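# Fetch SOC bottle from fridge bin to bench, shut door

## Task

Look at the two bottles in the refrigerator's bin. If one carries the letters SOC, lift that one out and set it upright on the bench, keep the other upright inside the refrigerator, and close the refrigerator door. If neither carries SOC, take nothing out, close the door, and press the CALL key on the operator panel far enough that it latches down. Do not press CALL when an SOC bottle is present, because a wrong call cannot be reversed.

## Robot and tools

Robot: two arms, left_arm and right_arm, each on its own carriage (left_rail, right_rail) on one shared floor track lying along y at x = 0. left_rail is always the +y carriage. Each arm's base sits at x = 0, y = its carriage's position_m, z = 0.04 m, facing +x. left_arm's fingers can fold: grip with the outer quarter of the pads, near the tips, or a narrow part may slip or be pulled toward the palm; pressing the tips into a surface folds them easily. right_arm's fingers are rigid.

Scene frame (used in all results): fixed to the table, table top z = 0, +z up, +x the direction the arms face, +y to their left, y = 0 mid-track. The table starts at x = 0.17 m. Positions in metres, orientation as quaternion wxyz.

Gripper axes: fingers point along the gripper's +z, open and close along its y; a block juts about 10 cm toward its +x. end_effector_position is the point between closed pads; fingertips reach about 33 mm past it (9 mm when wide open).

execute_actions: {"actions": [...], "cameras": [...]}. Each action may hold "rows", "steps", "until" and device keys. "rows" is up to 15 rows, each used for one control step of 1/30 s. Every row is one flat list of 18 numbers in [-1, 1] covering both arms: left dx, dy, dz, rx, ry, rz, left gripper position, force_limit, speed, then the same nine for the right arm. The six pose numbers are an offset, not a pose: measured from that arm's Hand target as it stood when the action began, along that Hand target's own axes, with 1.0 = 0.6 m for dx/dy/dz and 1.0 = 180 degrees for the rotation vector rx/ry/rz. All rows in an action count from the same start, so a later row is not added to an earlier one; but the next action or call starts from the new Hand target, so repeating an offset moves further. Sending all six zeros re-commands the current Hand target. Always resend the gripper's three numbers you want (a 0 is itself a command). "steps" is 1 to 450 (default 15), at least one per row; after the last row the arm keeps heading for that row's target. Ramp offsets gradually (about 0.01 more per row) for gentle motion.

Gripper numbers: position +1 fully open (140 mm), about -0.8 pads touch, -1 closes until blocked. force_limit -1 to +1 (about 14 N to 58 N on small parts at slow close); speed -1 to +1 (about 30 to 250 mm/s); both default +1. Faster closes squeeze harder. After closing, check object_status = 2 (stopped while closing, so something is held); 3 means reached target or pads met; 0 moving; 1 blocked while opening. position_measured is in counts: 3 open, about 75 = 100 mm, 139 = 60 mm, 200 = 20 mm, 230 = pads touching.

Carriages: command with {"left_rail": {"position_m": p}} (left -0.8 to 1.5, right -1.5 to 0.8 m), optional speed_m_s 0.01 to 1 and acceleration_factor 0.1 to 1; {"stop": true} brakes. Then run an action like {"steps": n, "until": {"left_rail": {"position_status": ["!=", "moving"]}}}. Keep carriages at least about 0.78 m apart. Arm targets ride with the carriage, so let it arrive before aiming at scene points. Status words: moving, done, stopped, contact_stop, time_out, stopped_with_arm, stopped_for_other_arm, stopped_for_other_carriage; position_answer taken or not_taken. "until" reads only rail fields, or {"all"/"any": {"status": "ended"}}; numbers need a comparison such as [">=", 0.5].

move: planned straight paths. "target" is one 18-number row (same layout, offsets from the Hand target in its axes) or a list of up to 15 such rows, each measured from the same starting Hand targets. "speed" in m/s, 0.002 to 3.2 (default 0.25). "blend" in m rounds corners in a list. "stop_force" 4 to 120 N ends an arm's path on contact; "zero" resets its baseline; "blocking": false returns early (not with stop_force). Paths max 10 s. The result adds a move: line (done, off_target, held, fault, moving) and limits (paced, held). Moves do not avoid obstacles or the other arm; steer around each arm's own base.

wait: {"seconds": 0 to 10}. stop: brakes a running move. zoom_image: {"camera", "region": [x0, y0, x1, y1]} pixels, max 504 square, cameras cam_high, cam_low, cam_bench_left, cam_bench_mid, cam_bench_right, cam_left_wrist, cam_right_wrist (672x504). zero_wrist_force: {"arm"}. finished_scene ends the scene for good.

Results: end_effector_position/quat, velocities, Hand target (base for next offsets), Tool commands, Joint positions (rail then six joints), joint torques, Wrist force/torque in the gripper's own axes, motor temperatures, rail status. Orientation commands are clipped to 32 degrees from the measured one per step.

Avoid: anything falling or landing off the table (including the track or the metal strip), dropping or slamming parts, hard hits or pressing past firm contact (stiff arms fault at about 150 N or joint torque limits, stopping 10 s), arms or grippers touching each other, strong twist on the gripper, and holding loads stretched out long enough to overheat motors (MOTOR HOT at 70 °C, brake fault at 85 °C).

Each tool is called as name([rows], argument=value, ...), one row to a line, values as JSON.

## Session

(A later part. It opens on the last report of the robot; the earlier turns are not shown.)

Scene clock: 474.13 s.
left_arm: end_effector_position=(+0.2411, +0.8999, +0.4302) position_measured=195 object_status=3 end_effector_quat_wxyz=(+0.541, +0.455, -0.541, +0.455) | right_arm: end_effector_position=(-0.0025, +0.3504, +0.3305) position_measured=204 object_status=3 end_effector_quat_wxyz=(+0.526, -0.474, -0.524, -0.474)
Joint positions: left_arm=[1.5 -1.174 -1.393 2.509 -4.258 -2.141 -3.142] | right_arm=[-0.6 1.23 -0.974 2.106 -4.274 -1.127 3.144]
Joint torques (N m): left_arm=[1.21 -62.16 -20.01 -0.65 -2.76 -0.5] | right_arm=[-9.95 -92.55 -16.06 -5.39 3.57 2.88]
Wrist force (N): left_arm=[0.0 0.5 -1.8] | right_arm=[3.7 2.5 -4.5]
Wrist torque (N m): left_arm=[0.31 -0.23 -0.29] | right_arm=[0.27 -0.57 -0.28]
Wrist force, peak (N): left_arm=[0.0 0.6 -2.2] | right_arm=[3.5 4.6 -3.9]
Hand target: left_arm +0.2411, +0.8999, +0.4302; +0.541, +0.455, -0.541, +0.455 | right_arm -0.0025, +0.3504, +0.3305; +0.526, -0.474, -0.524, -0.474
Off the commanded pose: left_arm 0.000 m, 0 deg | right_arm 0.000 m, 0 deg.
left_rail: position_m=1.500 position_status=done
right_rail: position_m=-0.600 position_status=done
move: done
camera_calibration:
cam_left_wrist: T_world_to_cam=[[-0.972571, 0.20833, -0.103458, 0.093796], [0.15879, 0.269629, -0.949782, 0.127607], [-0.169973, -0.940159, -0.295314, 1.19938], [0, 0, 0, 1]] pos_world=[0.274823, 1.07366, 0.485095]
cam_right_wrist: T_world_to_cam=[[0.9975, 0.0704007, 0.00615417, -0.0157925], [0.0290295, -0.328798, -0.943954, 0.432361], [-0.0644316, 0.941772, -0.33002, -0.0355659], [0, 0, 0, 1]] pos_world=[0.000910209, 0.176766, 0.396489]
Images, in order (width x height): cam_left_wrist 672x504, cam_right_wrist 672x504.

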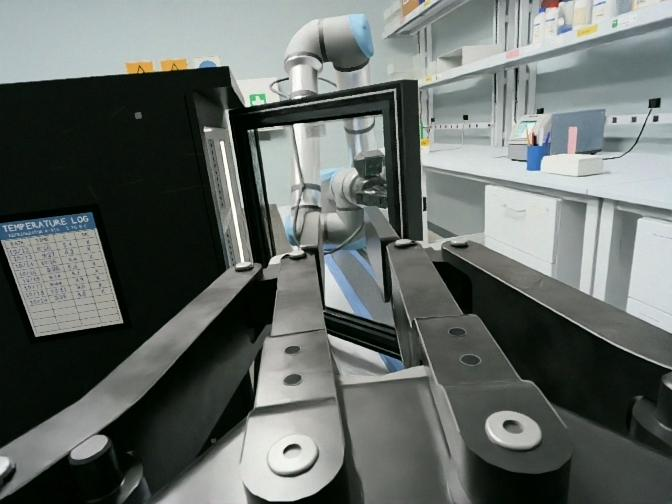

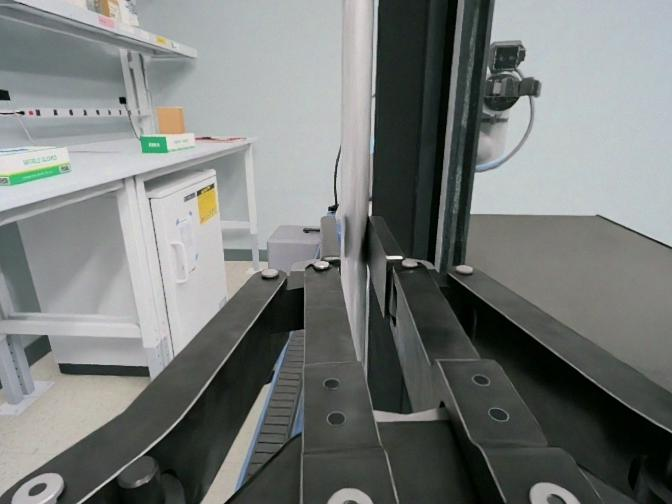

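move([
  [0,0,0,0,0,0,-0.52,1,-1, 0,-0.0967,-0.1165,0.0556,0,0,-0.59,1,-1],
  [0,0,0,0,0,0,-0.52,1,-1, 0,-0.1658,-0.2515,0.1,0,0,-0.59,1,-1],
], speed=0.12, blend=0.01, stop_force=40, cameras=["cam_right_wrist"])

zoom_image(camera="cam_right_wrist", region=[240, 160, 440, 360])

Scene clock: 490.17 s.
left_arm: end_effector_position=(+0.2411, +0.8999, +0.4302) position_measured=195 object_status=3 end_effector_quat_wxyz=(+0.541, +0.455, -0.541, +0.455) | right_arm: end_effector_position=(-0.0860, +0.1901, +0.3305) position_measured=204 object_status=3 end_effector_quat_wxyz=(+0.593, -0.386, -0.592, -0.386)
Joint positions: left_arm=[1.5 -1.174 -1.393 2.509 -4.258 -2.141 -3.142] | right_arm=[-0.6 1.093 -1.075 2.366 -4.435 -0.676 3.145]
Joint torques (N m): left_arm=[-1.08 -61.91 -20.28 -1 -2.72 -0.13] | right_arm=[-18.36 -77.8 -8.69 -4.97 2.94 2.95]
Wrist force (N): left_arm=[0.0 0.5 -1.8] | right_arm=[3.2 0.4 -3.2]
Wrist torque (N m): left_arm=[0.32 -0.22 -0.29] | right_arm=[0.28 -0.56 -0.28]
Wrist force, peak (N): left_arm=[-0.2 0.7 -2.1] | right_arm=[4.0 4.7 -4.1]
Hand target: left_arm +0.2411, +0.8999, +0.4302; +0.541, +0.455, -0.541, +0.455 | right_arm -0.0860, +0.1901, +0.3305; +0.593, -0.386, -0.592, -0.386
Off the commanded pose: left_arm 0.000 m, 0 deg | right_arm 0.000 m, 0 deg.
left_rail: position_m=1.500 position_status=done
right_rail: position_m=-0.600 position_status=done
move: done
camera_calibration:
cam_right_wrist: T_world_to_cam=[[0.926884, 0.375291, 0.00654017, 0.0146715], [0.12943, -0.303211, -0.944093, 0.385874], [-0.352326, 0.875911, -0.329616, 0.0976445], [0, 0, 0, 1]] pos_world=[-0.0291399, 0.0259675, 0.39639]
Images, in order (width x height): cam_right_wrist 672x504.

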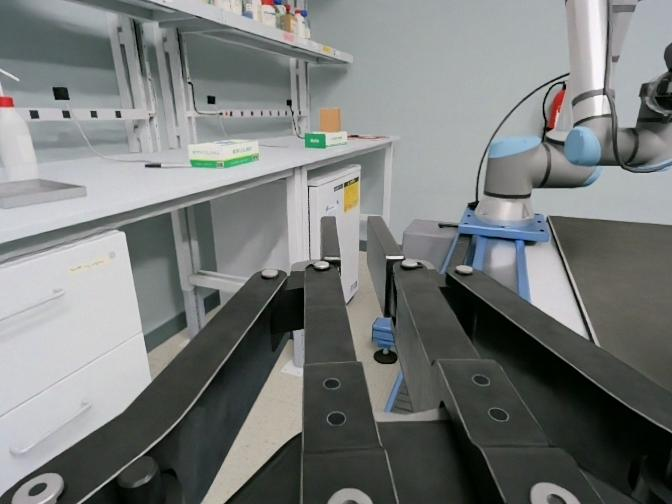

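Scaled by 2.520 from the camera's 672x504 image, which has a finer 960x720 frame.

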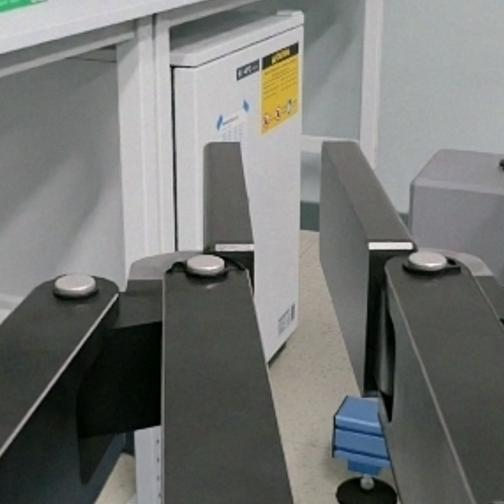

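execute_actions(actions=[], cameras=["cam_left_wrist", "cam_high", "cam_bench_mid"])

Scene clock: 503.87 s.
left_arm: end_effector_position=(+0.2411, +0.8999, +0.4302) position_measured=195 object_status=3 end_effector_quat_wxyz=(+0.541, +0.455, -0.541, +0.455) | right_arm: end_effector_position=(-0.0860, +0.1901, +0.3305) position_measured=204 object_status=3 end_effector_quat_wxyz=(+0.593, -0.386, -0.592, -0.386)
Joint positions: left_arm=[1.5 -1.174 -1.393 2.509 -4.258 -2.141 -3.142] | right_arm=[-0.6 1.093 -1.075 2.366 -4.435 -0.676 3.145]
Joint velocities: within noise
Joint torques (N m): left_arm=[1.09 -60.43 -20.23 -0.95 -2.93 -0.22] | right_arm=[-18.46 -77.09 -9.73 -4.94 2.89 3.34]
Motor temperatures (°C): left_arm=[30 30 28 37 29 37] | right_arm=[30 26 31 31 39 35]
Wrist force (N): left_arm=[-0.1 0.5 -2.0] | right_arm=[3.6 0.4 -3.5]
Wrist torque (N m): left_arm=[0.32 -0.20 -0.29] | right_arm=[0.29 -0.64 -0.29]
Wrist force, peak (N): left_arm=[0.2 0.6 -2.2] | right_arm=[3.7 0.7 -3.9]
Hand target: left_arm +0.2411, +0.8999, +0.4302; +0.541, +0.455, -0.541, +0.455 | right_arm -0.0860, +0.1901, +0.3305; +0.593, -0.386, -0.592, -0.386
Tool commands: left_gripper/position=-0.52 left_gripper/force_limit=+1.0 left_gripper/speed=-1.0 right_gripper/position=-0.59 right_gripper/force_limit=+1.0 right_gripper/speed=-1.0
Off the commanded pose: left_arm 0.000 m, 0 deg | right_arm 0.000 m, 0 deg.
left_rail: position_m=1.500 position_status=done
right_rail: position_m=-0.600 position_status=done
camera_calibration:
cam_left_wrist: T_world_to_cam=[[-0.972571, 0.20833, -0.103458, 0.093796], [0.15879, 0.269629, -0.949782, 0.127607], [-0.169973, -0.940159, -0.295314, 1.19938], [0, 0, 0, 1]] pos_world=[0.274823, 1.07366, 0.485095]
Images, in order (width x height): cam_high 672x504, cam_bench_mid 672x504, cam_left_wrist 672x504.

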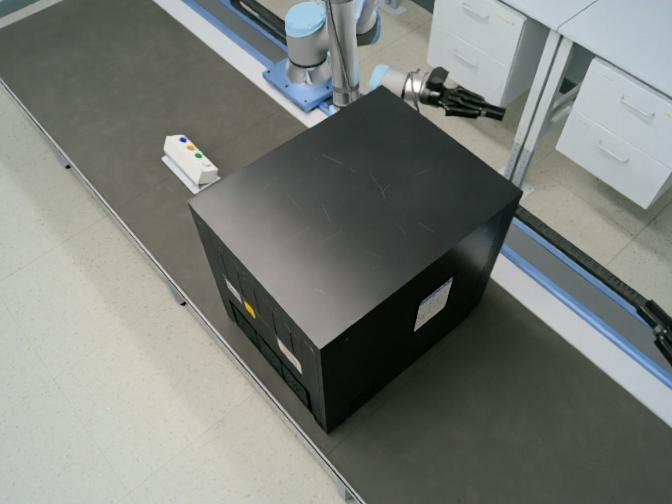

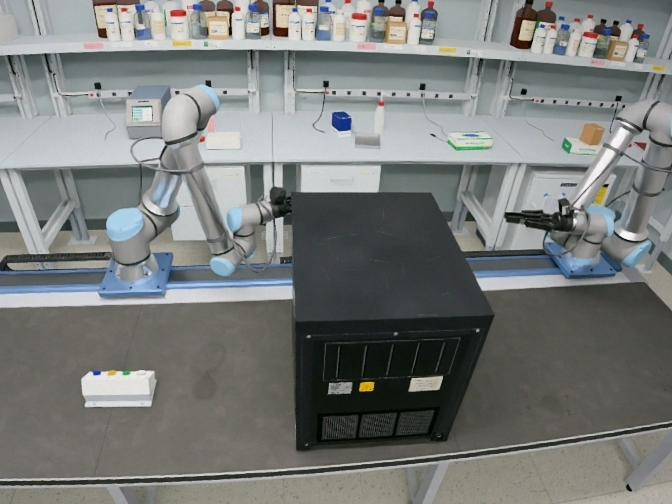

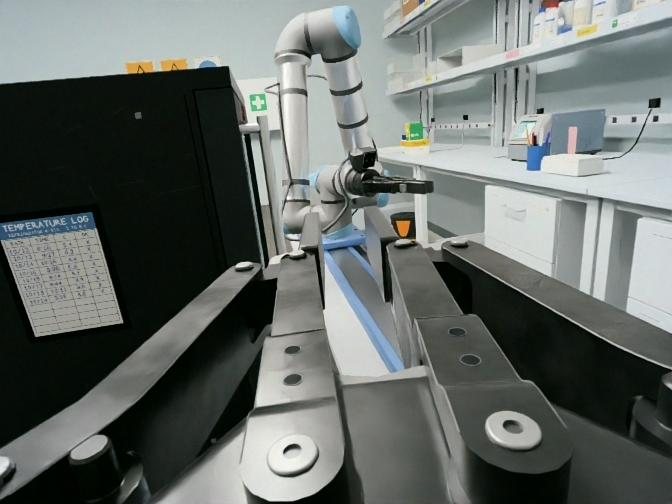

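move(target=[0,0,0,0,0,0,-0.52,1,-1, 0,0.5708,0.1197,-0.3,0,0,-0.5,1,-1], speed=0.35)

move(target=[0,0,0,0,0,0,-0.52,1,-1, 0,0,0.1719,0,0,0,-0.5,1,-1], speed=0.08, stop_force=10, cameras=["cam_right_wrist"])

zoom_image(camera="cam_right_wrist", region=[240, 160, 440, 360])

Scene clock: 525.83 s.
left_arm: end_effector_position=(+0.2411, +0.8999, +0.4302) position_measured=195 object_status=3 end_effector_quat_wxyz=(+0.541, +0.455, -0.541, +0.455) | right_arm: end_effector_position=(+0.1981, +0.3945, +0.3302) position_measured=192 object_status=3 end_effector_quat_wxyz=(-0.353, +0.613, +0.352, +0.612)
Joint positions: left_arm=[1.5 -1.174 -1.393 2.509 -4.258 -2.141 -3.142] | right_arm=[-0.6 1.281 -0.897 1.923 -4.168 -1.806 3.143]
Joint torques (N m): left_arm=[0.51 -61.57 -21.63 -1.16 -2.45 0.2] | right_arm=[19.02 -64.15 -32.17 0.45 -2.74 -2.49]
Wrist force (N): left_arm=[0.2 0.5 -1.9] | right_arm=[3.6 0.6 -3.0]
Wrist torque (N m): left_arm=[0.31 -0.26 -0.29] | right_arm=[0.31 -0.64 -0.04]
Wrist force, peak (N): left_arm=[0.1 0.8 -2.1] | right_arm=[3.9 -0.2 -3.9]
Hand target: left_arm +0.2411, +0.8999, +0.4302; +0.541, +0.455, -0.541, +0.455 | right_arm +0.1981, +0.3945, +0.3302; -0.353, +0.613, +0.352, +0.612
Off the commanded pose: left_arm 0.000 m, 0 deg | right_arm 0.000 m, 0 deg.
left_rail: position_m=1.500 position_status=done
right_rail: position_m=-0.600 position_status=done
move: done

Scene clock: 528.10 s.
left_arm: end_effector_position=(+0.2411, +0.8999, +0.4302) position_measured=195 object_status=3 end_effector_quat_wxyz=(+0.541, +0.455, -0.541, +0.455) | right_arm: end_effector_position=(+0.2498, +0.4836, +0.3302) position_measured=192 object_status=3 end_effector_quat_wxyz=(-0.353, +0.613, +0.352, +0.612)
Joint positions: left_arm=[1.5 -1.174 -1.393 2.509 -4.258 -2.141 -3.142] | right_arm=[-0.6 1.25 -0.806 1.719 -4.055 -1.775 3.143]
Joint torques (N m): left_arm=[-0.75 -61.93 -20.87 -1.12 -2.79 -0.29] | right_arm=[-18.78 -77.33 -36.48 0.45 3.12 2.42]
Wrist force (N): left_arm=[0.3 0.5 -2.0] | right_arm=[3.5 0.3 -3.2]
Wrist torque (N m): left_arm=[0.31 -0.29 -0.29] | right_arm=[0.23 -0.60 -0.07]
Wrist force, peak (N): left_arm=[0.3 0.8 -2.1] | right_arm=[3.9 0.1 -4.2]
Hand target: left_arm +0.2411, +0.8999, +0.4302; +0.541, +0.455, -0.541, +0.455 | right_arm +0.2498, +0.4836, +0.3302; -0.353, +0.613, +0.352, +0.612
Off the commanded pose: left_arm 0.000 m, 0 deg | right_arm 0.000 m, 0 deg.
left_rail: position_m=1.500 position_status=done
right_rail: position_m=-0.600 position_status=done
move: done
camera_calibration:
cam_right_wrist: T_world_to_cam=[[0.848416, -0.529298, 0.00587409, 0.0505605], [-0.170545, -0.283839, -0.943583, 0.496556], [0.501104, 0.799549, -0.331083, -0.217043], [0, 0, 0, 1]] pos_world=[0.15055, 0.34124, 0.396386]
Images, in order (width x height): cam_right_wrist 672x504.

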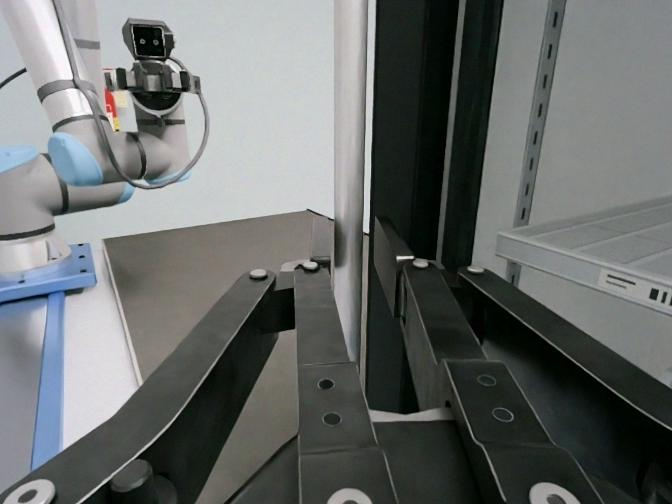

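Scaled by 2.520 from the camera's 672x504 image, which has a finer 960x720 frame.

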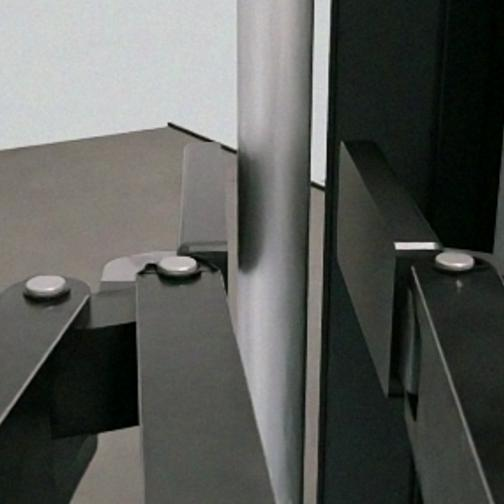

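execute_actions([
  {"rows": [[0,0,0,0,0,0,-0.52,1,-1, 0,0,0,0,0,0,-0.59,1,-1]], "steps": 15},
])

move([
  [0,0,0,0,0,0,-0.52,1,-1, 0,-0.01,0,0,0,0,-0.59,1,-1],
  [0,0,0,0,0,0,-0.52,1,-1, 0,-0.0767,-0.0608,0.0389,0,0,-0.59,1,-1],
  [0,0,0,0,0,0,-0.52,1,-1, 0,-0.1535,-0.1527,0.0833,0,0,-0.59,1,-1],
  [0,0,0,0,0,0,-0.52,1,-1, 0,-0.2223,-0.2782,0.1444,0,0,-0.59,1,-1],
  [0,0,0,0,0,0,-0.52,1,-1, 0,-0.2637,-0.4152,0.2056,0,0,-0.59,1,-1],
], speed=[0.05,0.06,0.12,0.12,0.12], blend=[0,0.01,0.01,0.01,0], stop_force=40, cameras=["cam_right_wrist"])

zoom_image(camera="cam_right_wrist", region=[240, 160, 440, 360])

Scene clock: 544.97 s.
left_arm: end_effector_position=(+0.2411, +0.8999, +0.4302) position_measured=195 object_status=3 end_effector_quat_wxyz=(+0.541, +0.455, -0.541, +0.455) | right_arm: end_effector_position=(+0.2498, +0.4837, +0.3302) position_measured=204 object_status=3 end_effector_quat_wxyz=(-0.353, +0.613, +0.352, +0.612)
Joint positions: left_arm=[1.5 -1.174 -1.393 2.509 -4.258 -2.141 -3.142] | right_arm=[-0.6 1.25 -0.806 1.719 -4.055 -1.775 3.143]
Joint torques (N m): left_arm=[-3.48 -61.44 -23.08 -1.45 -2.89 -0.07] | right_arm=[-20.27 -79.1 -32.9 -1.31 -7.03 2.53]
Wrist force (N): left_arm=[0.1 0.4 -1.8] | right_arm=[3.4 -14.3 -1.2]
Wrist torque (N m): left_arm=[0.29 -0.26 -0.29] | right_arm=[0.32 -0.58 -0.08]
Wrist force, peak (N): left_arm=[0.1 0.5 -2.1] | right_arm=[3.3 -14.6 -1.2]
Hand target: left_arm +0.2411, +0.8999, +0.4302; +0.541, +0.455, -0.541, +0.455 | right_arm +0.2498, +0.4836, +0.3302; -0.353, +0.613, +0.352, +0.612
Off the commanded pose: left_arm 0.000 m, 0 deg | right_arm 0.000 m, 0 deg.
left_rail: position_m=1.500 position_status=done
right_rail: position_m=-0.600 position_status=done

Scene clock: 549.30 s.
left_arm: end_effector_position=(+0.2411, +0.8999, +0.4302) position_measured=195 object_status=3 end_effector_quat_wxyz=(+0.541, +0.455, -0.541, +0.455) | right_arm: end_effector_position=(-0.0120, +0.3476, +0.3305) position_measured=204 object_status=3 end_effector_quat_wxyz=(+0.530, -0.469, -0.529, -0.469)
Joint positions: left_arm=[1.5 -1.174 -1.393 2.509 -4.258 -2.141 -3.142] | right_arm=[-0.6 1.234 -0.976 2.11 -4.277 -1.114 3.144]
Joint torques (N m): left_arm=[-3.25 -63.54 -23.61 -1.32 -2.81 -0.1] | right_arm=[-17.6 -92.78 -15.45 -5.84 3.59 2.84]
Wrist force (N): left_arm=[0.1 0.4 -1.8] | right_arm=[3.8 2.6 -3.1]
Wrist torque (N m): left_arm=[0.28 -0.26 -0.29] | right_arm=[0.48 -0.66 -0.10]
Wrist force, peak (N): left_arm=[0.3 0.8 -2.0] | right_arm=[7.8 27.4 -16.5]
Hand target: left_arm +0.2411, +0.8999, +0.4302; +0.541, +0.455, -0.541, +0.455 | right_arm -0.0120, +0.3476, +0.3305; +0.530, -0.469, -0.529, -0.469
Off the commanded pose: left_arm 0.000 m, 0 deg | right_arm 0.000 m, 0 deg.
left_rail: position_m=1.500 position_status=done
right_rail: position_m=-0.600 position_status=done
move: done
camera_calibration:
cam_right_wrist: T_world_to_cam=[[0.996104, 0.0879771, 0.00613818, -0.0121411], [0.0348057, -0.32822, -0.94396, 0.431603], [-0.0810322, 0.940495, -0.330004, -0.0333386], [0, 0, 0, 1]] pos_world=[-0.0056299, 0.174084, 0.396489]
Images, in order (width x height): cam_right_wrist 672x504.

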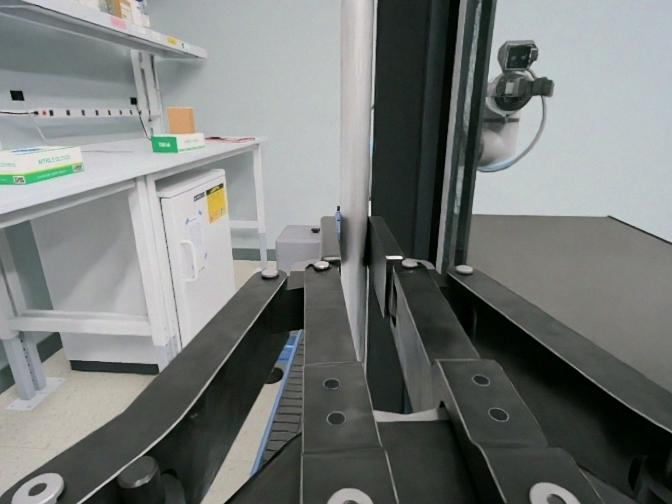

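Scaled by 2.520 from the camera's 672x504 image, which has a finer 960x720 frame.

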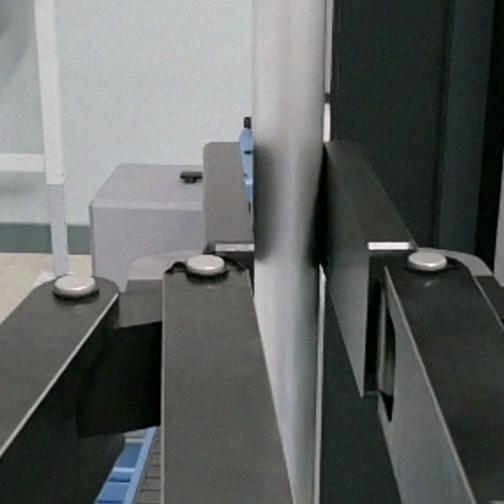

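move([
  [0,0,0,0,0,0,-0.52,1,-1, 0,-0.0907,-0.0747,0.0333,0,0,-0.59,1,-1],
  [0,0,0,0,0,0,-0.52,1,-1, 0,-0.1635,-0.177,0.0778,0,0,-0.59,1,-1],
], speed=0.1, blend=[0.01,0], stop_force=40, cameras=["cam_right_wrist"])

zoom_image(camera="cam_right_wrist", region=[240, 160, 440, 360])

Scene clock: 563.03 s.
left_arm: end_effector_position=(+0.2411, +0.8999, +0.4302) position_measured=195 object_status=3 end_effector_quat_wxyz=(+0.541, +0.455, -0.541, +0.455) | right_arm: end_effector_position=(-0.0967, +0.2303, +0.3305) position_measured=204 object_status=3 end_effector_quat_wxyz=(+0.583, -0.401, -0.582, -0.401)
Joint positions: left_arm=[1.5 -1.174 -1.393 2.509 -4.258 -2.141 -3.142] | right_arm=[-0.6 1.176 -1.053 2.305 -4.396 -0.811 3.144]
Joint torques (N m): left_arm=[-5.44 -58.02 -22.02 -1.6 -2.44 -0.24] | right_arm=[-18.61 -80.93 -10.36 -5.47 3.35 2.93]
Wrist force (N): left_arm=[0.2 0.6 -1.8] | right_arm=[3.5 1.8 -2.6]
Wrist torque (N m): left_arm=[0.34 -0.27 -0.29] | right_arm=[0.45 -0.61 -0.22]
Wrist force, peak (N): left_arm=[0.1 0.6 -2.1] | right_arm=[4.1 4.6 -3.6]
Hand target: left_arm +0.2411, +0.8999, +0.4302; +0.541, +0.455, -0.541, +0.455 | right_arm -0.0967, +0.2303, +0.3305; +0.583, -0.401, -0.582, -0.401
Off the commanded pose: left_arm 0.000 m, 0 deg | right_arm 0.000 m, 0 deg.
left_rail: position_m=1.500 position_status=done
right_rail: position_m=-0.600 position_status=done
move: done
camera_calibration:
cam_right_wrist: T_world_to_cam=[[0.945188, 0.326464, 0.00640472, 0.0225989], [0.113353, -0.309663, -0.944066, 0.39946], [-0.30622, 0.893046, -0.329695, 0.0592011], [0, 0, 0, 1]] pos_world=[-0.0485116, 0.0634506, 0.39649]
Images, in order (width x height): cam_right_wrist 672x504.

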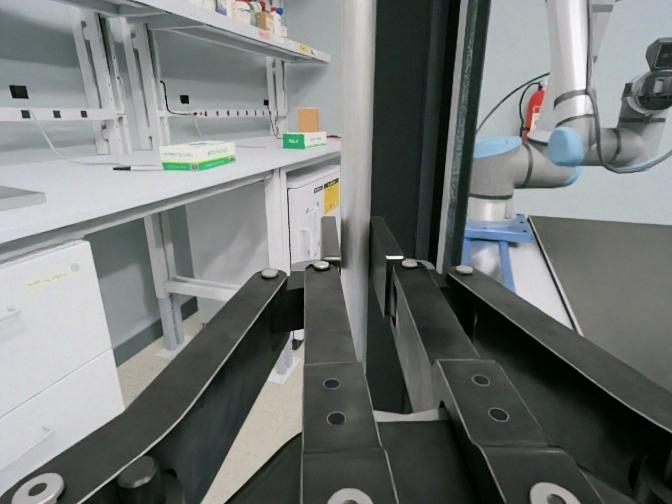

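Scaled by 2.520 from the camera's 672x504 image, which has a finer 960x720 frame.

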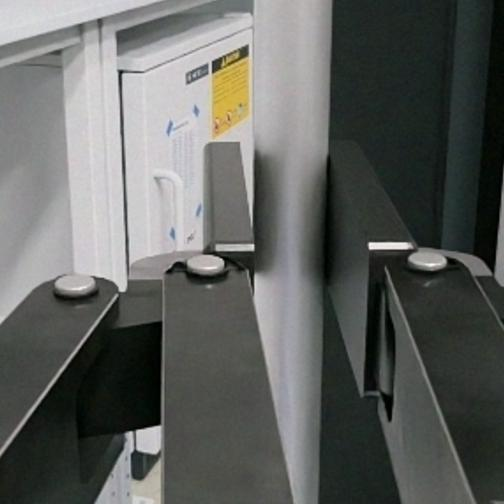

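move([
  [0,0,0,0,0,0,-0.52,1,-1, 0,-0.0803,-0.0975,0.0278,0,0,-0.59,1,-1],
  [0,0,0,0,0,0,-0.52,1,-1, 0,-0.1432,-0.2073,0.05,0,0,-0.59,1,-1],
], speed=0.1, blend=[0.01,0], stop_force=40, cameras=["cam_right_wrist"])

zoom_image(camera="cam_right_wrist", region=[240, 160, 440, 360])

Scene clock: 574.87 s.
left_arm: end_effector_position=(+0.2411, +0.8999, +0.4302) position_measured=195 object_status=3 end_effector_quat_wxyz=(+0.541, +0.455, -0.541, +0.455) | right_arm: end_effector_position=(-0.1326, +0.0835, +0.3305) position_measured=204 object_status=3 end_effector_quat_wxyz=(+0.613, -0.354, -0.611, -0.354)
Joint positions: left_arm=[1.5 -1.174 -1.393 2.509 -4.258 -2.141 -3.142] | right_arm=[-0.6 1.013 -1.13 2.546 -4.561 -0.491 3.145]
Joint torques (N m): left_arm=[-5.66 -57.88 -22.5 -2.05 -2.62 -0.32] | right_arm=[-17.52 -65.43 -2.03 -4.46 3.13 3.09]
Wrist force (N): left_arm=[0.2 0.7 -1.7] | right_arm=[2.9 2.2 -2.8]
Wrist torque (N m): left_arm=[0.35 -0.28 -0.29] | right_arm=[0.57 -0.50 -0.29]
Wrist force, peak (N): left_arm=[0.0 0.6 -2.1] | right_arm=[2.8 9.6 -8.5]
Hand target: left_arm +0.2411, +0.8999, +0.4302; +0.541, +0.455, -0.541, +0.455 | right_arm -0.1326, +0.0835, +0.3305; +0.613, -0.354, -0.611, -0.354
Off the commanded pose: left_arm 0.000 m, 0 deg | right_arm 0.000 m, 0 deg.
left_rail: position_m=1.500 position_status=done
right_rail: position_m=-0.600 position_status=done
move: done
camera_calibration:
cam_right_wrist: T_world_to_cam=[[0.882497, 0.470272, 0.00660491, 0.0840757], [0.160475, -0.287882, -0.944125, 0.362443], [-0.442094, 0.834247, -0.329522, 0.166163], [0, 0, 0, 1]] pos_world=[-0.0588997, -0.0738189, 0.39639]
Images, in order (width x height): cam_right_wrist 672x504.

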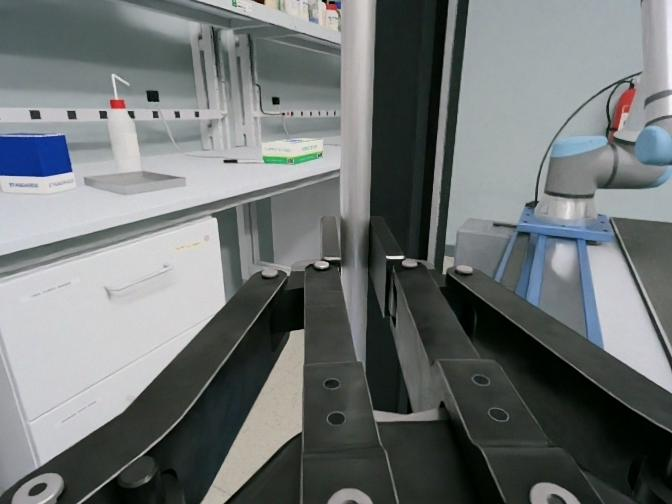

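Scaled by 2.520 from the camera's 672x504 image, which has a finer 960x720 frame.

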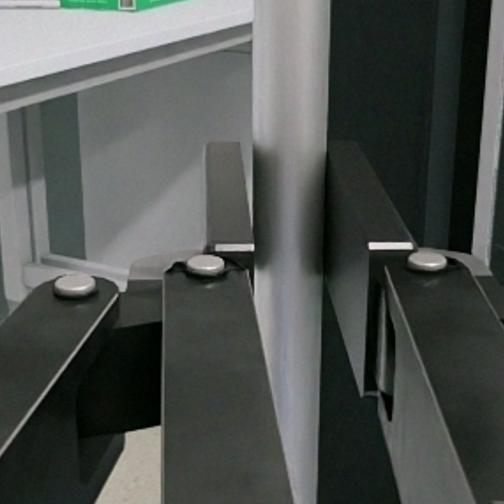

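move(target=[-0.2083,-0.1378,0.6425,0.333,0,0,0.2,1,-1, 0,0,0,0,0,0,-0.59,1,-1], speed=0.3, cameras=["cam_left_wrist", "cam_bench_left"])

Scene clock: 584.93 s.
left_arm: end_effector_position=(+0.2562, +0.5059, +0.3053) position_measured=104 object_status=3 end_effector_quat_wxyz=(+0.242, +0.665, -0.242, +0.665) | right_arm: end_effector_position=(-0.1326, +0.0835, +0.3305) position_measured=204 object_status=3 end_effector_quat_wxyz=(+0.613, -0.354, -0.611, -0.354)
Joint positions: left_arm=[1.5 -1.804 -0.79 1.758 -4.11 -0.465 -3.141] | right_arm=[-0.6 1.013 -1.13 2.546 -4.561 -0.491 3.145]
Joint torques (N m): left_arm=[8.35 -87.57 -35.56 2.21 3.91 1.4] | right_arm=[-17.02 -60.79 -3.57 -4.04 2.98 3.24]
Wrist force (N): left_arm=[-0.1 1.1 -2.2] | right_arm=[3.1 2.1 -2.7]
Wrist torque (N m): left_arm=[0.43 -0.20 -0.38] | right_arm=[0.53 -0.52 -0.28]
Wrist force, peak (N): left_arm=[1.0 -0.1 -3.9] | right_arm=[3.9 2.8 -3.1]
Hand target: left_arm +0.2562, +0.5059, +0.3053; +0.242, +0.665, -0.242, +0.665 | right_arm -0.1326, +0.0835, +0.3305; +0.613, -0.354, -0.611, -0.354
Off the commanded pose: left_arm 0.000 m, 0 deg | right_arm 0.000 m, 0 deg.
left_rail: position_m=1.500 position_status=done
right_rail: position_m=-0.600 position_status=done
move: done
camera_calibration:
cam_left_wrist: T_world_to_cam=[[-0.667607, -0.737316, -0.103276, 0.577909], [-0.15391, 0.272397, -0.949796, 0.19154], [0.728431, -0.618195, -0.295335, 0.401539], [0, 0, 0, 1]] pos_world=[0.122803, 0.622156, 0.360196]
Images, in order (width x height): cam_bench_left 672x504, cam_left_wrist 672x504.

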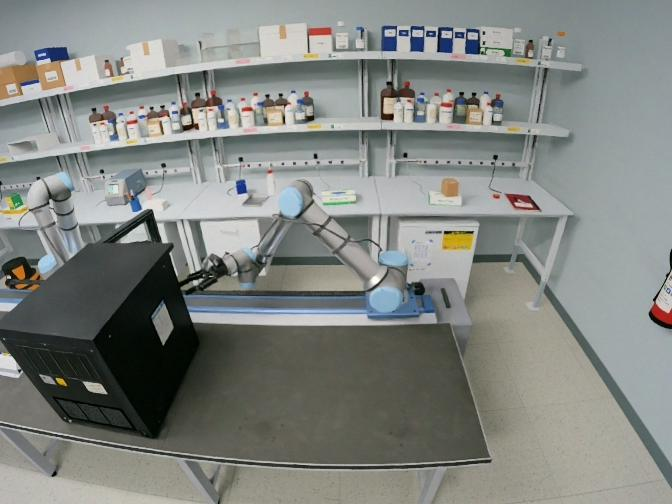

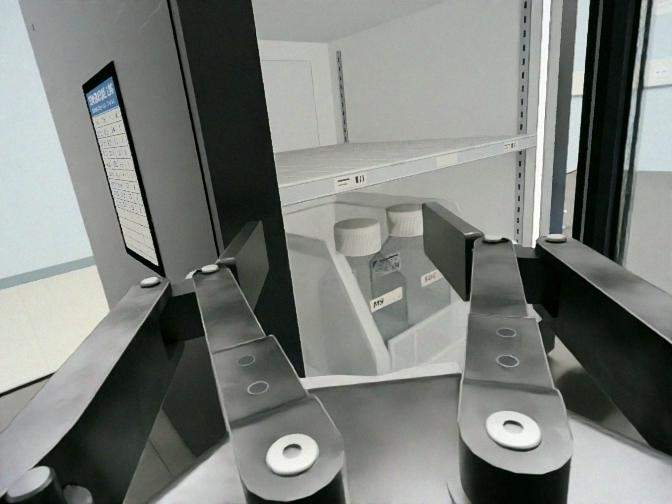

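zoom_image(camera="cam_left_wrist", region=[260, 160, 480, 380])

zoom_image(camera="cam_left_wrist", region=[340, 230, 460, 350])

Scaled by 2.291 from the camera's 672x504 image, which has a finer 960x720 frame.

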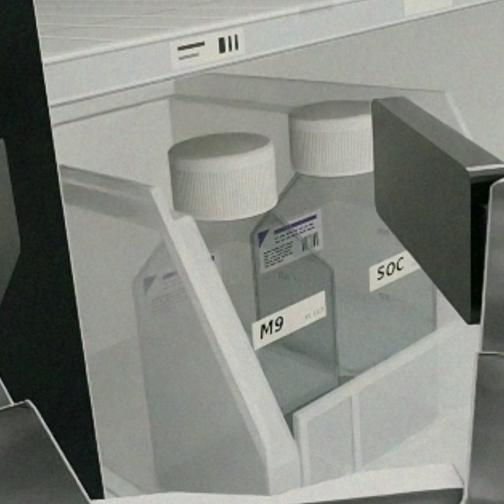

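Scaled by 4.200 from the camera's 672x504 image, which has a finer 960x720 frame.

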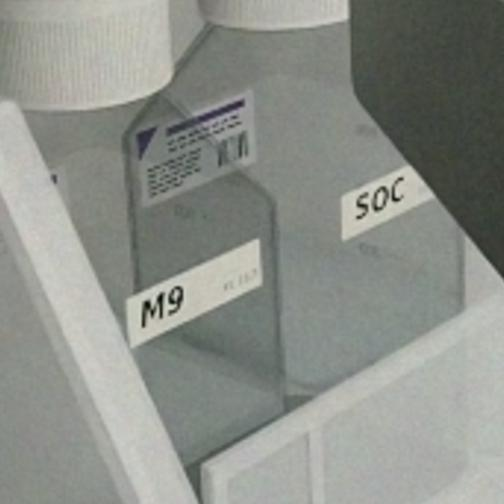

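move(target=[-0.1,-0.1605,-0.1565,0.111,0,0,0.2,1,-1, 0,0,0,0,0,0,-0.59,1,-1], speed=0.3)

execute_actions([
  {"left_rail": {"position_m": 1.2, "speed_m_s": 0.3}, "steps": 150, "until": {"left_rail": {"position_status": ["!=", "moving"]}}},
], cameras=["cam_left_wrist", "cam_right_wrist"])

Scene clock: 608.47 s.
left_arm: end_effector_position=(+0.2461, +0.6400, +0.2452) position_measured=104 object_status=3 end_effector_quat_wxyz=(+0.123, +0.696, -0.123, +0.696) end_effector_velocity=(-0.001, +0.000, +0.000) end_effector_angular_velocity=(+0.000, +0.000, +0.000) | right_arm: end_effector_position=(-0.1326, +0.0835, +0.3305) position_measured=204 object_status=3 end_effector_quat_wxyz=(+0.613, -0.354, -0.611, -0.354)
Joint positions: left_arm=[1.5 -1.905 -0.732 1.815 -4.203 -0.014 -3.163] | right_arm=[-0.6 1.013 -1.13 2.546 -4.561 -0.491 3.145]
Joint velocities: left_arm=[0 -0.001 0 -0.001 -0.004 0.001 0.005] | right_arm=[within noise]
Joint torques (N m): left_arm=[-17.09 -81.55 -26.69 -5.2 3.26 1.93] | right_arm=[-15.44 -55.71 -5.6 -3.36 2.92 2.43]
Wrist force (N): left_arm=[-0.1 1.2 -2.3] | right_arm=[2.7 2.4 -3.1]
Wrist torque (N m): left_arm=[0.47 -0.20 -0.37] | right_arm=[0.61 -0.47 -0.29]
Wrist force, peak (N): left_arm=[-1.0 0.2 -3.2] | right_arm=[3.4 2.8 -3.6]
Hand target: left_arm +0.2461, +0.6400, +0.2452; +0.123, +0.696, -0.123, +0.696 | right_arm -0.1326, +0.0835, +0.3305; +0.613, -0.354, -0.611, -0.354
Off the commanded pose: left_arm 0.000 m, 0 deg | right_arm 0.000 m, 0 deg.
left_rail: position_m=1.500 position_status=done
right_rail: position_m=-0.600 position_status=done
move: done

Scene clock: 610.17 s.
left_arm: end_effector_position=(+0.2461, +0.3403, +0.2452) position_measured=104 object_status=3 end_effector_quat_wxyz=(+0.123, +0.696, -0.123, +0.696) | right_arm: end_effector_position=(-0.1326, +0.0835, +0.3305) position_measured=204 object_status=3 end_effector_quat_wxyz=(+0.613, -0.354, -0.611, -0.354)
Joint positions: left_arm=[1.2 -1.905 -0.731 1.812 -4.212 -0.014 -3.152] | right_arm=[-0.6 1.013 -1.13 2.546 -4.561 -0.491 3.145]
Joint torques (N m): left_arm=[-9.92 -79.25 -31.66 -3.95 2.47 1.91] | right_arm=[-14.08 -54.68 -5.52 -3.62 2.91 2.74]
Wrist force (N): left_arm=[-0.1 1.1 -2.4] | right_arm=[3.4 2.8 -2.9]
Wrist torque (N m): left_arm=[0.44 -0.21 -0.37] | right_arm=[0.68 -0.61 -0.29]
Wrist force, peak (N): left_arm=[-0.3 -1.4 -2.7] | right_arm=[3.5 2.5 -3.5]
Hand target: left_arm +0.2461, +0.3403, +0.2452; +0.123, +0.696, -0.123, +0.696 | right_arm -0.1326, +0.0835, +0.3305; +0.613, -0.354, -0.611, -0.354
Tool commands: left_gripper/position=+0.2 left_gripper/force_limit=+1.0 left_gripper/speed=-1.0 right_gripper/position=-0.59 right_gripper/force_limit=+1.0 right_gripper/speed=-1.0
Off the commanded pose: left_arm 0.000 m, 0 deg | right_arm 0.000 m, 0 deg.
left_rail: position_m=1.200 speed_m_s=0.30 position_status=done
right_rail: position_m=-0.600 position_status=done
camera_calibration:
cam_left_wrist: T_world_to_cam=[[-0.375378, -0.921105, -0.103235, 0.433518], [-0.238025, 0.203443, -0.949713, 0.222198], [0.895788, -0.331929, -0.295614, 0.150256], [0, 0, 0, 1]] pos_world=[0.0810243, 0.403985, 0.300196]
cam_right_wrist: T_world_to_cam=[[0.882497, 0.470272, 0.00660491, 0.0840286], [0.160475, -0.287882, -0.944125, 0.362471], [-0.442094, 0.834247, -0.329522, 0.16608], [0, 0, 0, 1]] pos_world=[-0.0588997, -0.0737189, 0.39639]
Images, in order (width x height): cam_left_wrist 672x504, cam_right_wrist 672x504.

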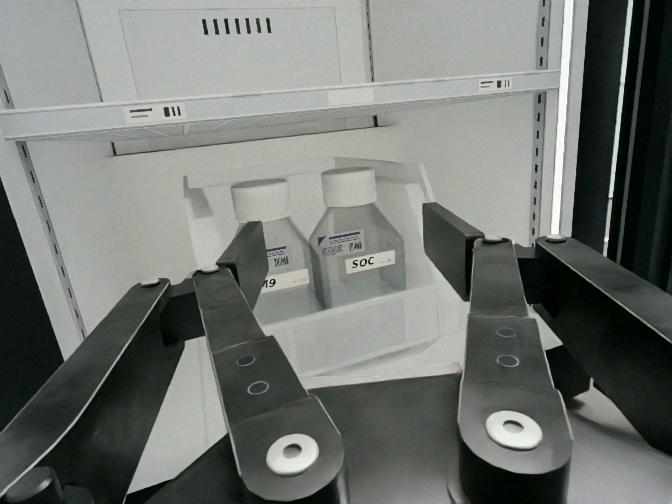

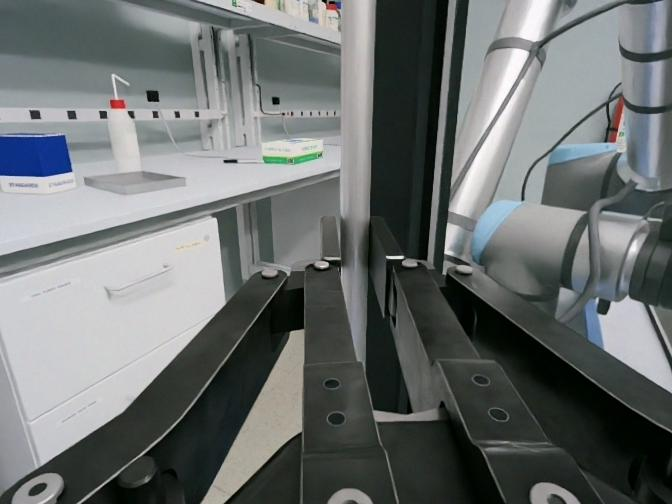

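zoom_image(camera="cam_left_wrist", region=[160, 130, 480, 400])

zoom_image(camera="cam_left_wrist", region=[300, 150, 430, 320])

Scaled by 1.575 from the camera's 672x504 image, which has a finer 960x720 frame.

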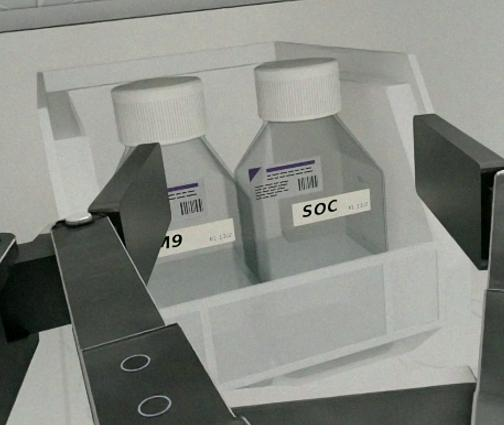

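Scaled by 2.965 from the camera's 672x504 image, which has a finer 960x720 frame.

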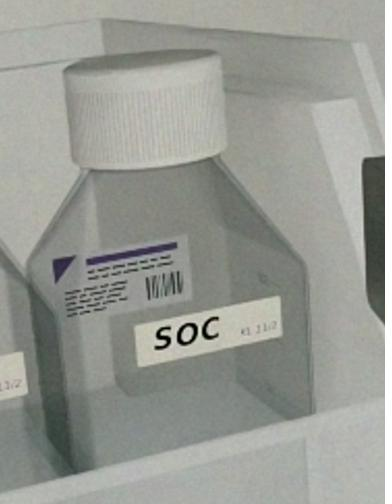

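move([
  [0.1247,-0.2068,-0.2102,-0.1944,0,0,0.2,1,-1, 0,0,0,0,0,0,-0.59,1,-1],
  [0.258,-0.3832,-0.31,-0.1628,-0.1628,0.0436,0.2,1,-1, 0,0,0,0,0,0,-0.59,1,-1],
], speed=0.3, blend=[0.04,0])

execute_actions([
  {"left_rail": {"position_m": 0.9, "speed_m_s": 0.3}, "steps": 150, "until": {"left_rail": {"position_status": ["!=", "moving"]}}},
], cameras=["cam_left_wrist", "cam_bench_mid"])

Scene clock: 746.83 s.
left_arm: end_effector_position=(+0.1499, +0.6200, +0.4000) position_measured=104 object_status=3 end_effector_quat_wxyz=(+0.211, +0.785, -0.366, +0.453) | right_arm: end_effector_position=(-0.1326, +0.0835, +0.3305) position_measured=204 object_status=3 end_effector_quat_wxyz=(+0.613, -0.354, -0.611, -0.354)
Joint positions: left_arm=[1.2 -2.193 -2.138 2.523 -2.361 -0.575 -4.24] | right_arm=[-0.6 1.013 -1.13 2.546 -4.561 -0.491 3.145]
Joint torques (N m): left_arm=[-14.37 16.33 -57.89 -0.83 -0.88 -1.75] | right_arm=[-12.02 -47.72 -6.91 -2.91 2.76 2.29]
Wrist force (N): left_arm=[-0.5 1.2 -1.3] | right_arm=[2.7 2.2 -2.8]
Wrist torque (N m): left_arm=[0.34 -0.10 -0.07] | right_arm=[0.55 -0.44 -0.29]
Wrist force, peak (N): left_arm=[-1.2 3.4 -1.0] | right_arm=[3.6 2.7 -3.5]
Hand target: left_arm +0.1499, +0.6200, +0.4000; +0.211, +0.785, -0.366, +0.453 | right_arm -0.1326, +0.0835, +0.3305; +0.613, -0.354, -0.611, -0.354
Off the commanded pose: left_arm 0.000 m, 0 deg | right_arm 0.000 m, 0 deg.
left_rail: position_m=1.200 speed_m_s=0.30 position_status=done
right_rail: position_m=-0.600 position_status=done
move: done

Scene clock: 748.53 s.
left_arm: end_effector_position=(+0.1498, +0.3200, +0.4000) position_measured=104 object_status=3 end_effector_quat_wxyz=(+0.211, +0.785, -0.366, +0.453) | right_arm: end_effector_position=(-0.1326, +0.0835, +0.3305) position_measured=204 object_status=3 end_effector_quat_wxyz=(+0.613, -0.354, -0.611, -0.354)
Joint positions: left_arm=[0.9 -2.193 -2.138 2.522 -2.36 -0.575 -4.241] | right_arm=[-0.6 1.013 -1.13 2.546 -4.561 -0.491 3.145]
Joint torques (N m): left_arm=[-8.08 6.05 -49.99 -1.98 3.58 -2.13] | right_arm=[-12.21 -46.75 -7.48 -2.67 2.88 1.99]
Wrist force (N): left_arm=[-0.4 1.3 -1.1] | right_arm=[3.2 2.7 -3.0]
Wrist torque (N m): left_arm=[0.37 -0.13 -0.07] | right_arm=[0.67 -0.56 -0.28]
Wrist force, peak (N): left_arm=[-0.9 0.6 -2.1] | right_arm=[3.8 2.6 -3.2]
Hand target: left_arm +0.1499, +0.3200, +0.4000; +0.211, +0.785, -0.366, +0.453 | right_arm -0.1326, +0.0835, +0.3305; +0.613, -0.354, -0.611, -0.354
Tool commands: left_gripper/position=+0.2 left_gripper/force_limit=+1.0 left_gripper/speed=-1.0 right_gripper/position=-0.59 right_gripper/force_limit=+1.0 right_gripper/speed=-1.0
Off the commanded pose: left_arm 0.000 m, 0 deg | right_arm 0.000 m, 0 deg.
left_rail: position_m=0.900 speed_m_s=0.30 position_status=done
right_rail: position_m=-0.600 position_status=done
camera_calibration:
cam_left_wrist: T_world_to_cam=[[-0.815607, -0.574306, -0.0704172, 0.336515], [-0.384259, 0.628615, -0.676157, 0.126828], [0.432586, -0.52442, -0.733385, 0.581591], [0, 0, 0, 1]] pos_world=[0.0716101, 0.418534, 0.535982]
Images, in order (width x height): cam_bench_mid 672x504, cam_left_wrist 672x504.

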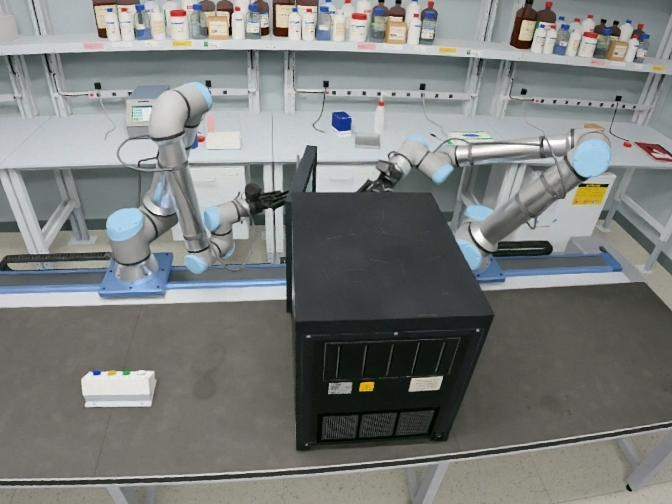

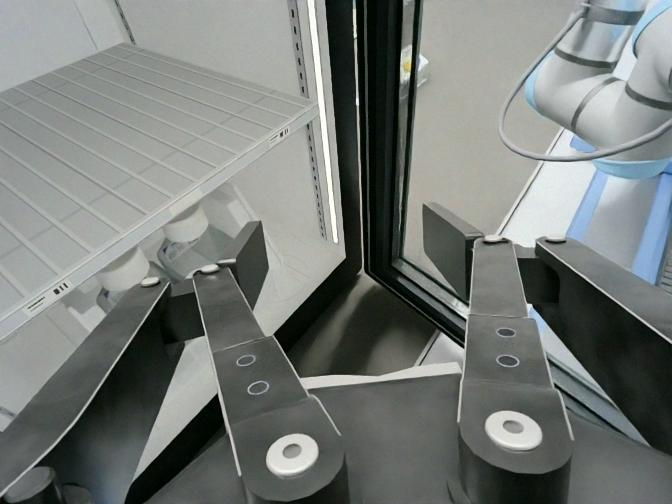

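move(target=[-0.0163,-0.1255,0.3037,0.2711,0.0257,-0.1411,-0.05,1,-1, 0,0,0,0,0,0,-0.59,1,-1], speed=0.25, cameras=["cam_left_wrist"])

zoom_image(camera="cam_left_wrist", region=[220, 100, 480, 360])

Scene clock: 754.83 s.
left_arm: end_effector_position=(+0.3059, +0.2512, +0.3004) position_measured=135 object_status=3 end_effector_quat_wxyz=(-0.023, +0.843, +0.037, +0.537) | right_arm: end_effector_position=(-0.1326, +0.0835, +0.3305) position_measured=204 object_status=3 end_effector_quat_wxyz=(+0.613, -0.354, -0.611, -0.354)
Joint positions: left_arm=[0.9 -1.834 -1.443 2.023 -1.515 -0.552 -5.426] | right_arm=[-0.6 1.013 -1.13 2.546 -4.561 -0.491 3.145]
Joint torques (N m): left_arm=[11.25 -42.63 -51.26 1.25 -1.63 -0.85] | right_arm=[-11.54 -43.85 -8.3 -2.65 2.99 2.08]
Wrist force (N): left_arm=[-0.2 1.3 -1.4] | right_arm=[2.8 2.7 -3.2]
Wrist torque (N m): left_arm=[0.36 -0.20 -0.09] | right_arm=[0.68 -0.49 -0.29]
Wrist force, peak (N): left_arm=[0.3 0.6 -2.3] | right_arm=[3.6 2.6 -3.5]
Hand target: left_arm +0.3059, +0.2512, +0.3004; -0.023, +0.843, +0.037, +0.537 | right_arm -0.1326, +0.0835, +0.3305; +0.613, -0.354, -0.611, -0.354
Off the commanded pose: left_arm 0.000 m, 0 deg | right_arm 0.000 m, 0 deg.
left_rail: position_m=0.900 speed_m_s=0.30 position_status=done
right_rail: position_m=-0.600 position_status=done
move: done
camera_calibration:
cam_left_wrist: T_world_to_cam=[[0.00896683, -0.996966, -0.0773247, 0.27331], [-0.673799, 0.0511127, -0.737144, 0.414703], [0.73886, 0.0587112, -0.671296, 0.146177], [0, 0, 0, 1]] pos_world=[0.168971, 0.242702, 0.424957]
Images, in order (width x height): cam_left_wrist 672x504.

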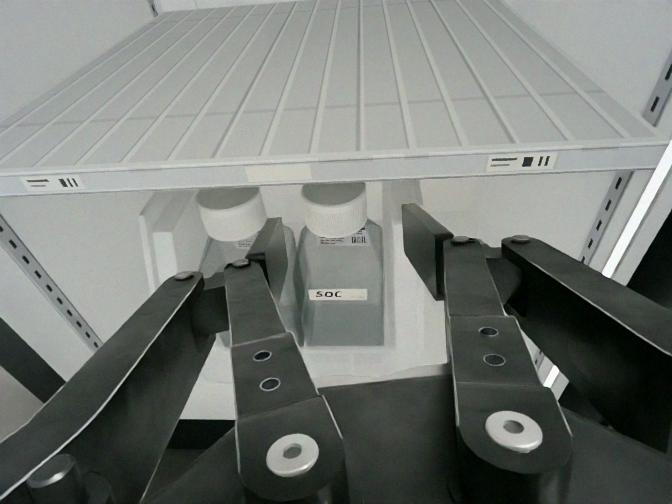

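Scaled by 1.938 from the camera's 672x504 image, which has a finer 960x720 frame.

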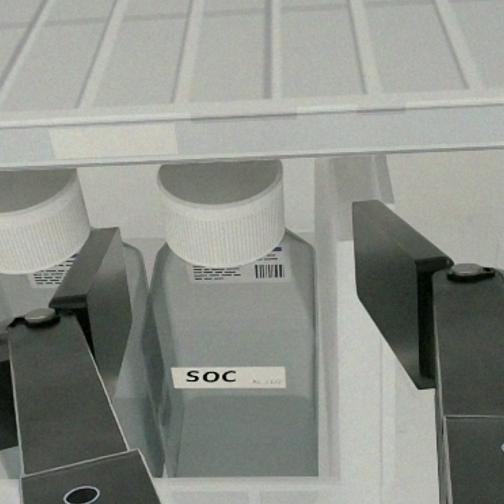

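move(target=[-0.0406,-0.0202,-0.0073,-0.0266,0.0564,0.0097,-0.05,1,-1, 0,0,0,0,0,0,-0.59,1,-1], speed=0.15, cameras=["cam_left_wrist", "cam_right_wrist"])

zoom_image(camera="cam_left_wrist", region=[220, 100, 480, 360])

Scene clock: 818.27 s.
left_arm: end_effector_position=(+0.2906, +0.2621, +0.2802) position_measured=135 object_status=3 end_effector_quat_wxyz=(+0.000, +0.792, -0.001, +0.610) | right_arm: end_effector_position=(-0.1326, +0.0835, +0.3305) position_measured=204 object_status=3 end_effector_quat_wxyz=(+0.613, -0.354, -0.611, -0.354)
Joint positions: left_arm=[0.9 -1.907 -1.408 2.1 -1.369 -0.421 -5.65] | right_arm=[-0.6 1.013 -1.13 2.546 -4.561 -0.491 3.145]
Joint torques (N m): left_arm=[-16.24 -42.02 -46.9 1.99 5.72 -2.2] | right_arm=[-10.45 -42.52 -8.21 -1.98 2.88 1.99]
Wrist force (N): left_arm=[0.3 0.9 -1.7] | right_arm=[3.3 2.6 -2.8]
Wrist torque (N m): left_arm=[0.34 -0.28 -0.07] | right_arm=[0.65 -0.58 -0.29]
Wrist force, peak (N): left_arm=[1.4 2.0 -1.6] | right_arm=[3.7 2.8 -3.3]
Hand target: left_arm +0.2906, +0.2621, +0.2802; +0.000, +0.792, +0.000, +0.610 | right_arm -0.1326, +0.0835, +0.3305; +0.613, -0.354, -0.611, -0.354
Off the commanded pose: left_arm 0.000 m, 0 deg | right_arm 0.000 m, 0 deg.
left_rail: position_m=0.900 speed_m_s=0.30 position_status=done
right_rail: position_m=-0.600 position_status=done
move: done
camera_calibration:
cam_left_wrist: T_world_to_cam=[[-0.0644747, -0.993832, -0.0902272, 0.306858], [-0.526195, 0.110682, -0.84313, 0.360115], [0.847916, -0.00688343, -0.530085, 0.0892052], [0, 0, 0, 1]] pos_world=[0.133637, 0.265721, 0.378598]
cam_right_wrist: T_world_to_cam=[[0.882497, 0.470272, 0.00660491, 0.0840286], [0.160475, -0.287882, -0.944125, 0.362471], [-0.442094, 0.834247, -0.329522, 0.16608], [0, 0, 0, 1]] pos_world=[-0.0588997, -0.0737189, 0.39639]
Images, in order (width x height): cam_left_wrist 672x504, cam_right_wrist 672x504.

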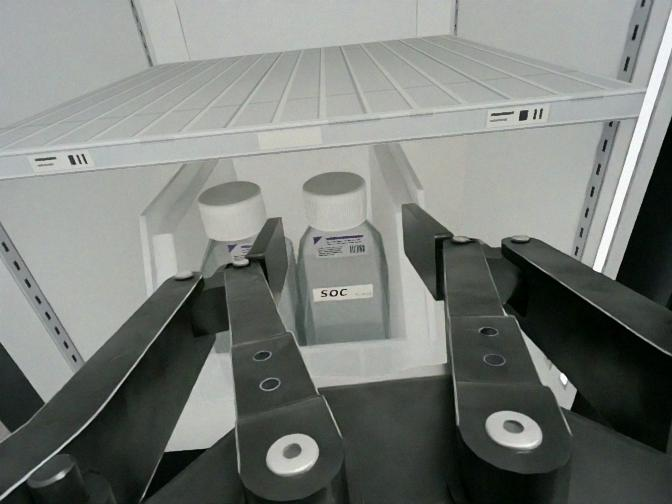

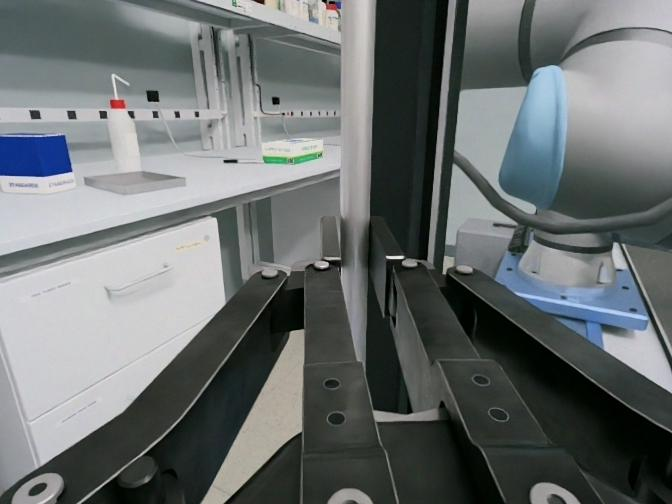

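Scaled by 1.938 from the camera's 672x504 image, which has a finer 960x720 frame.

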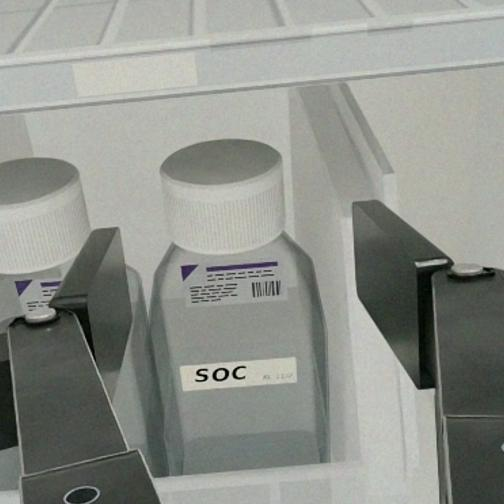

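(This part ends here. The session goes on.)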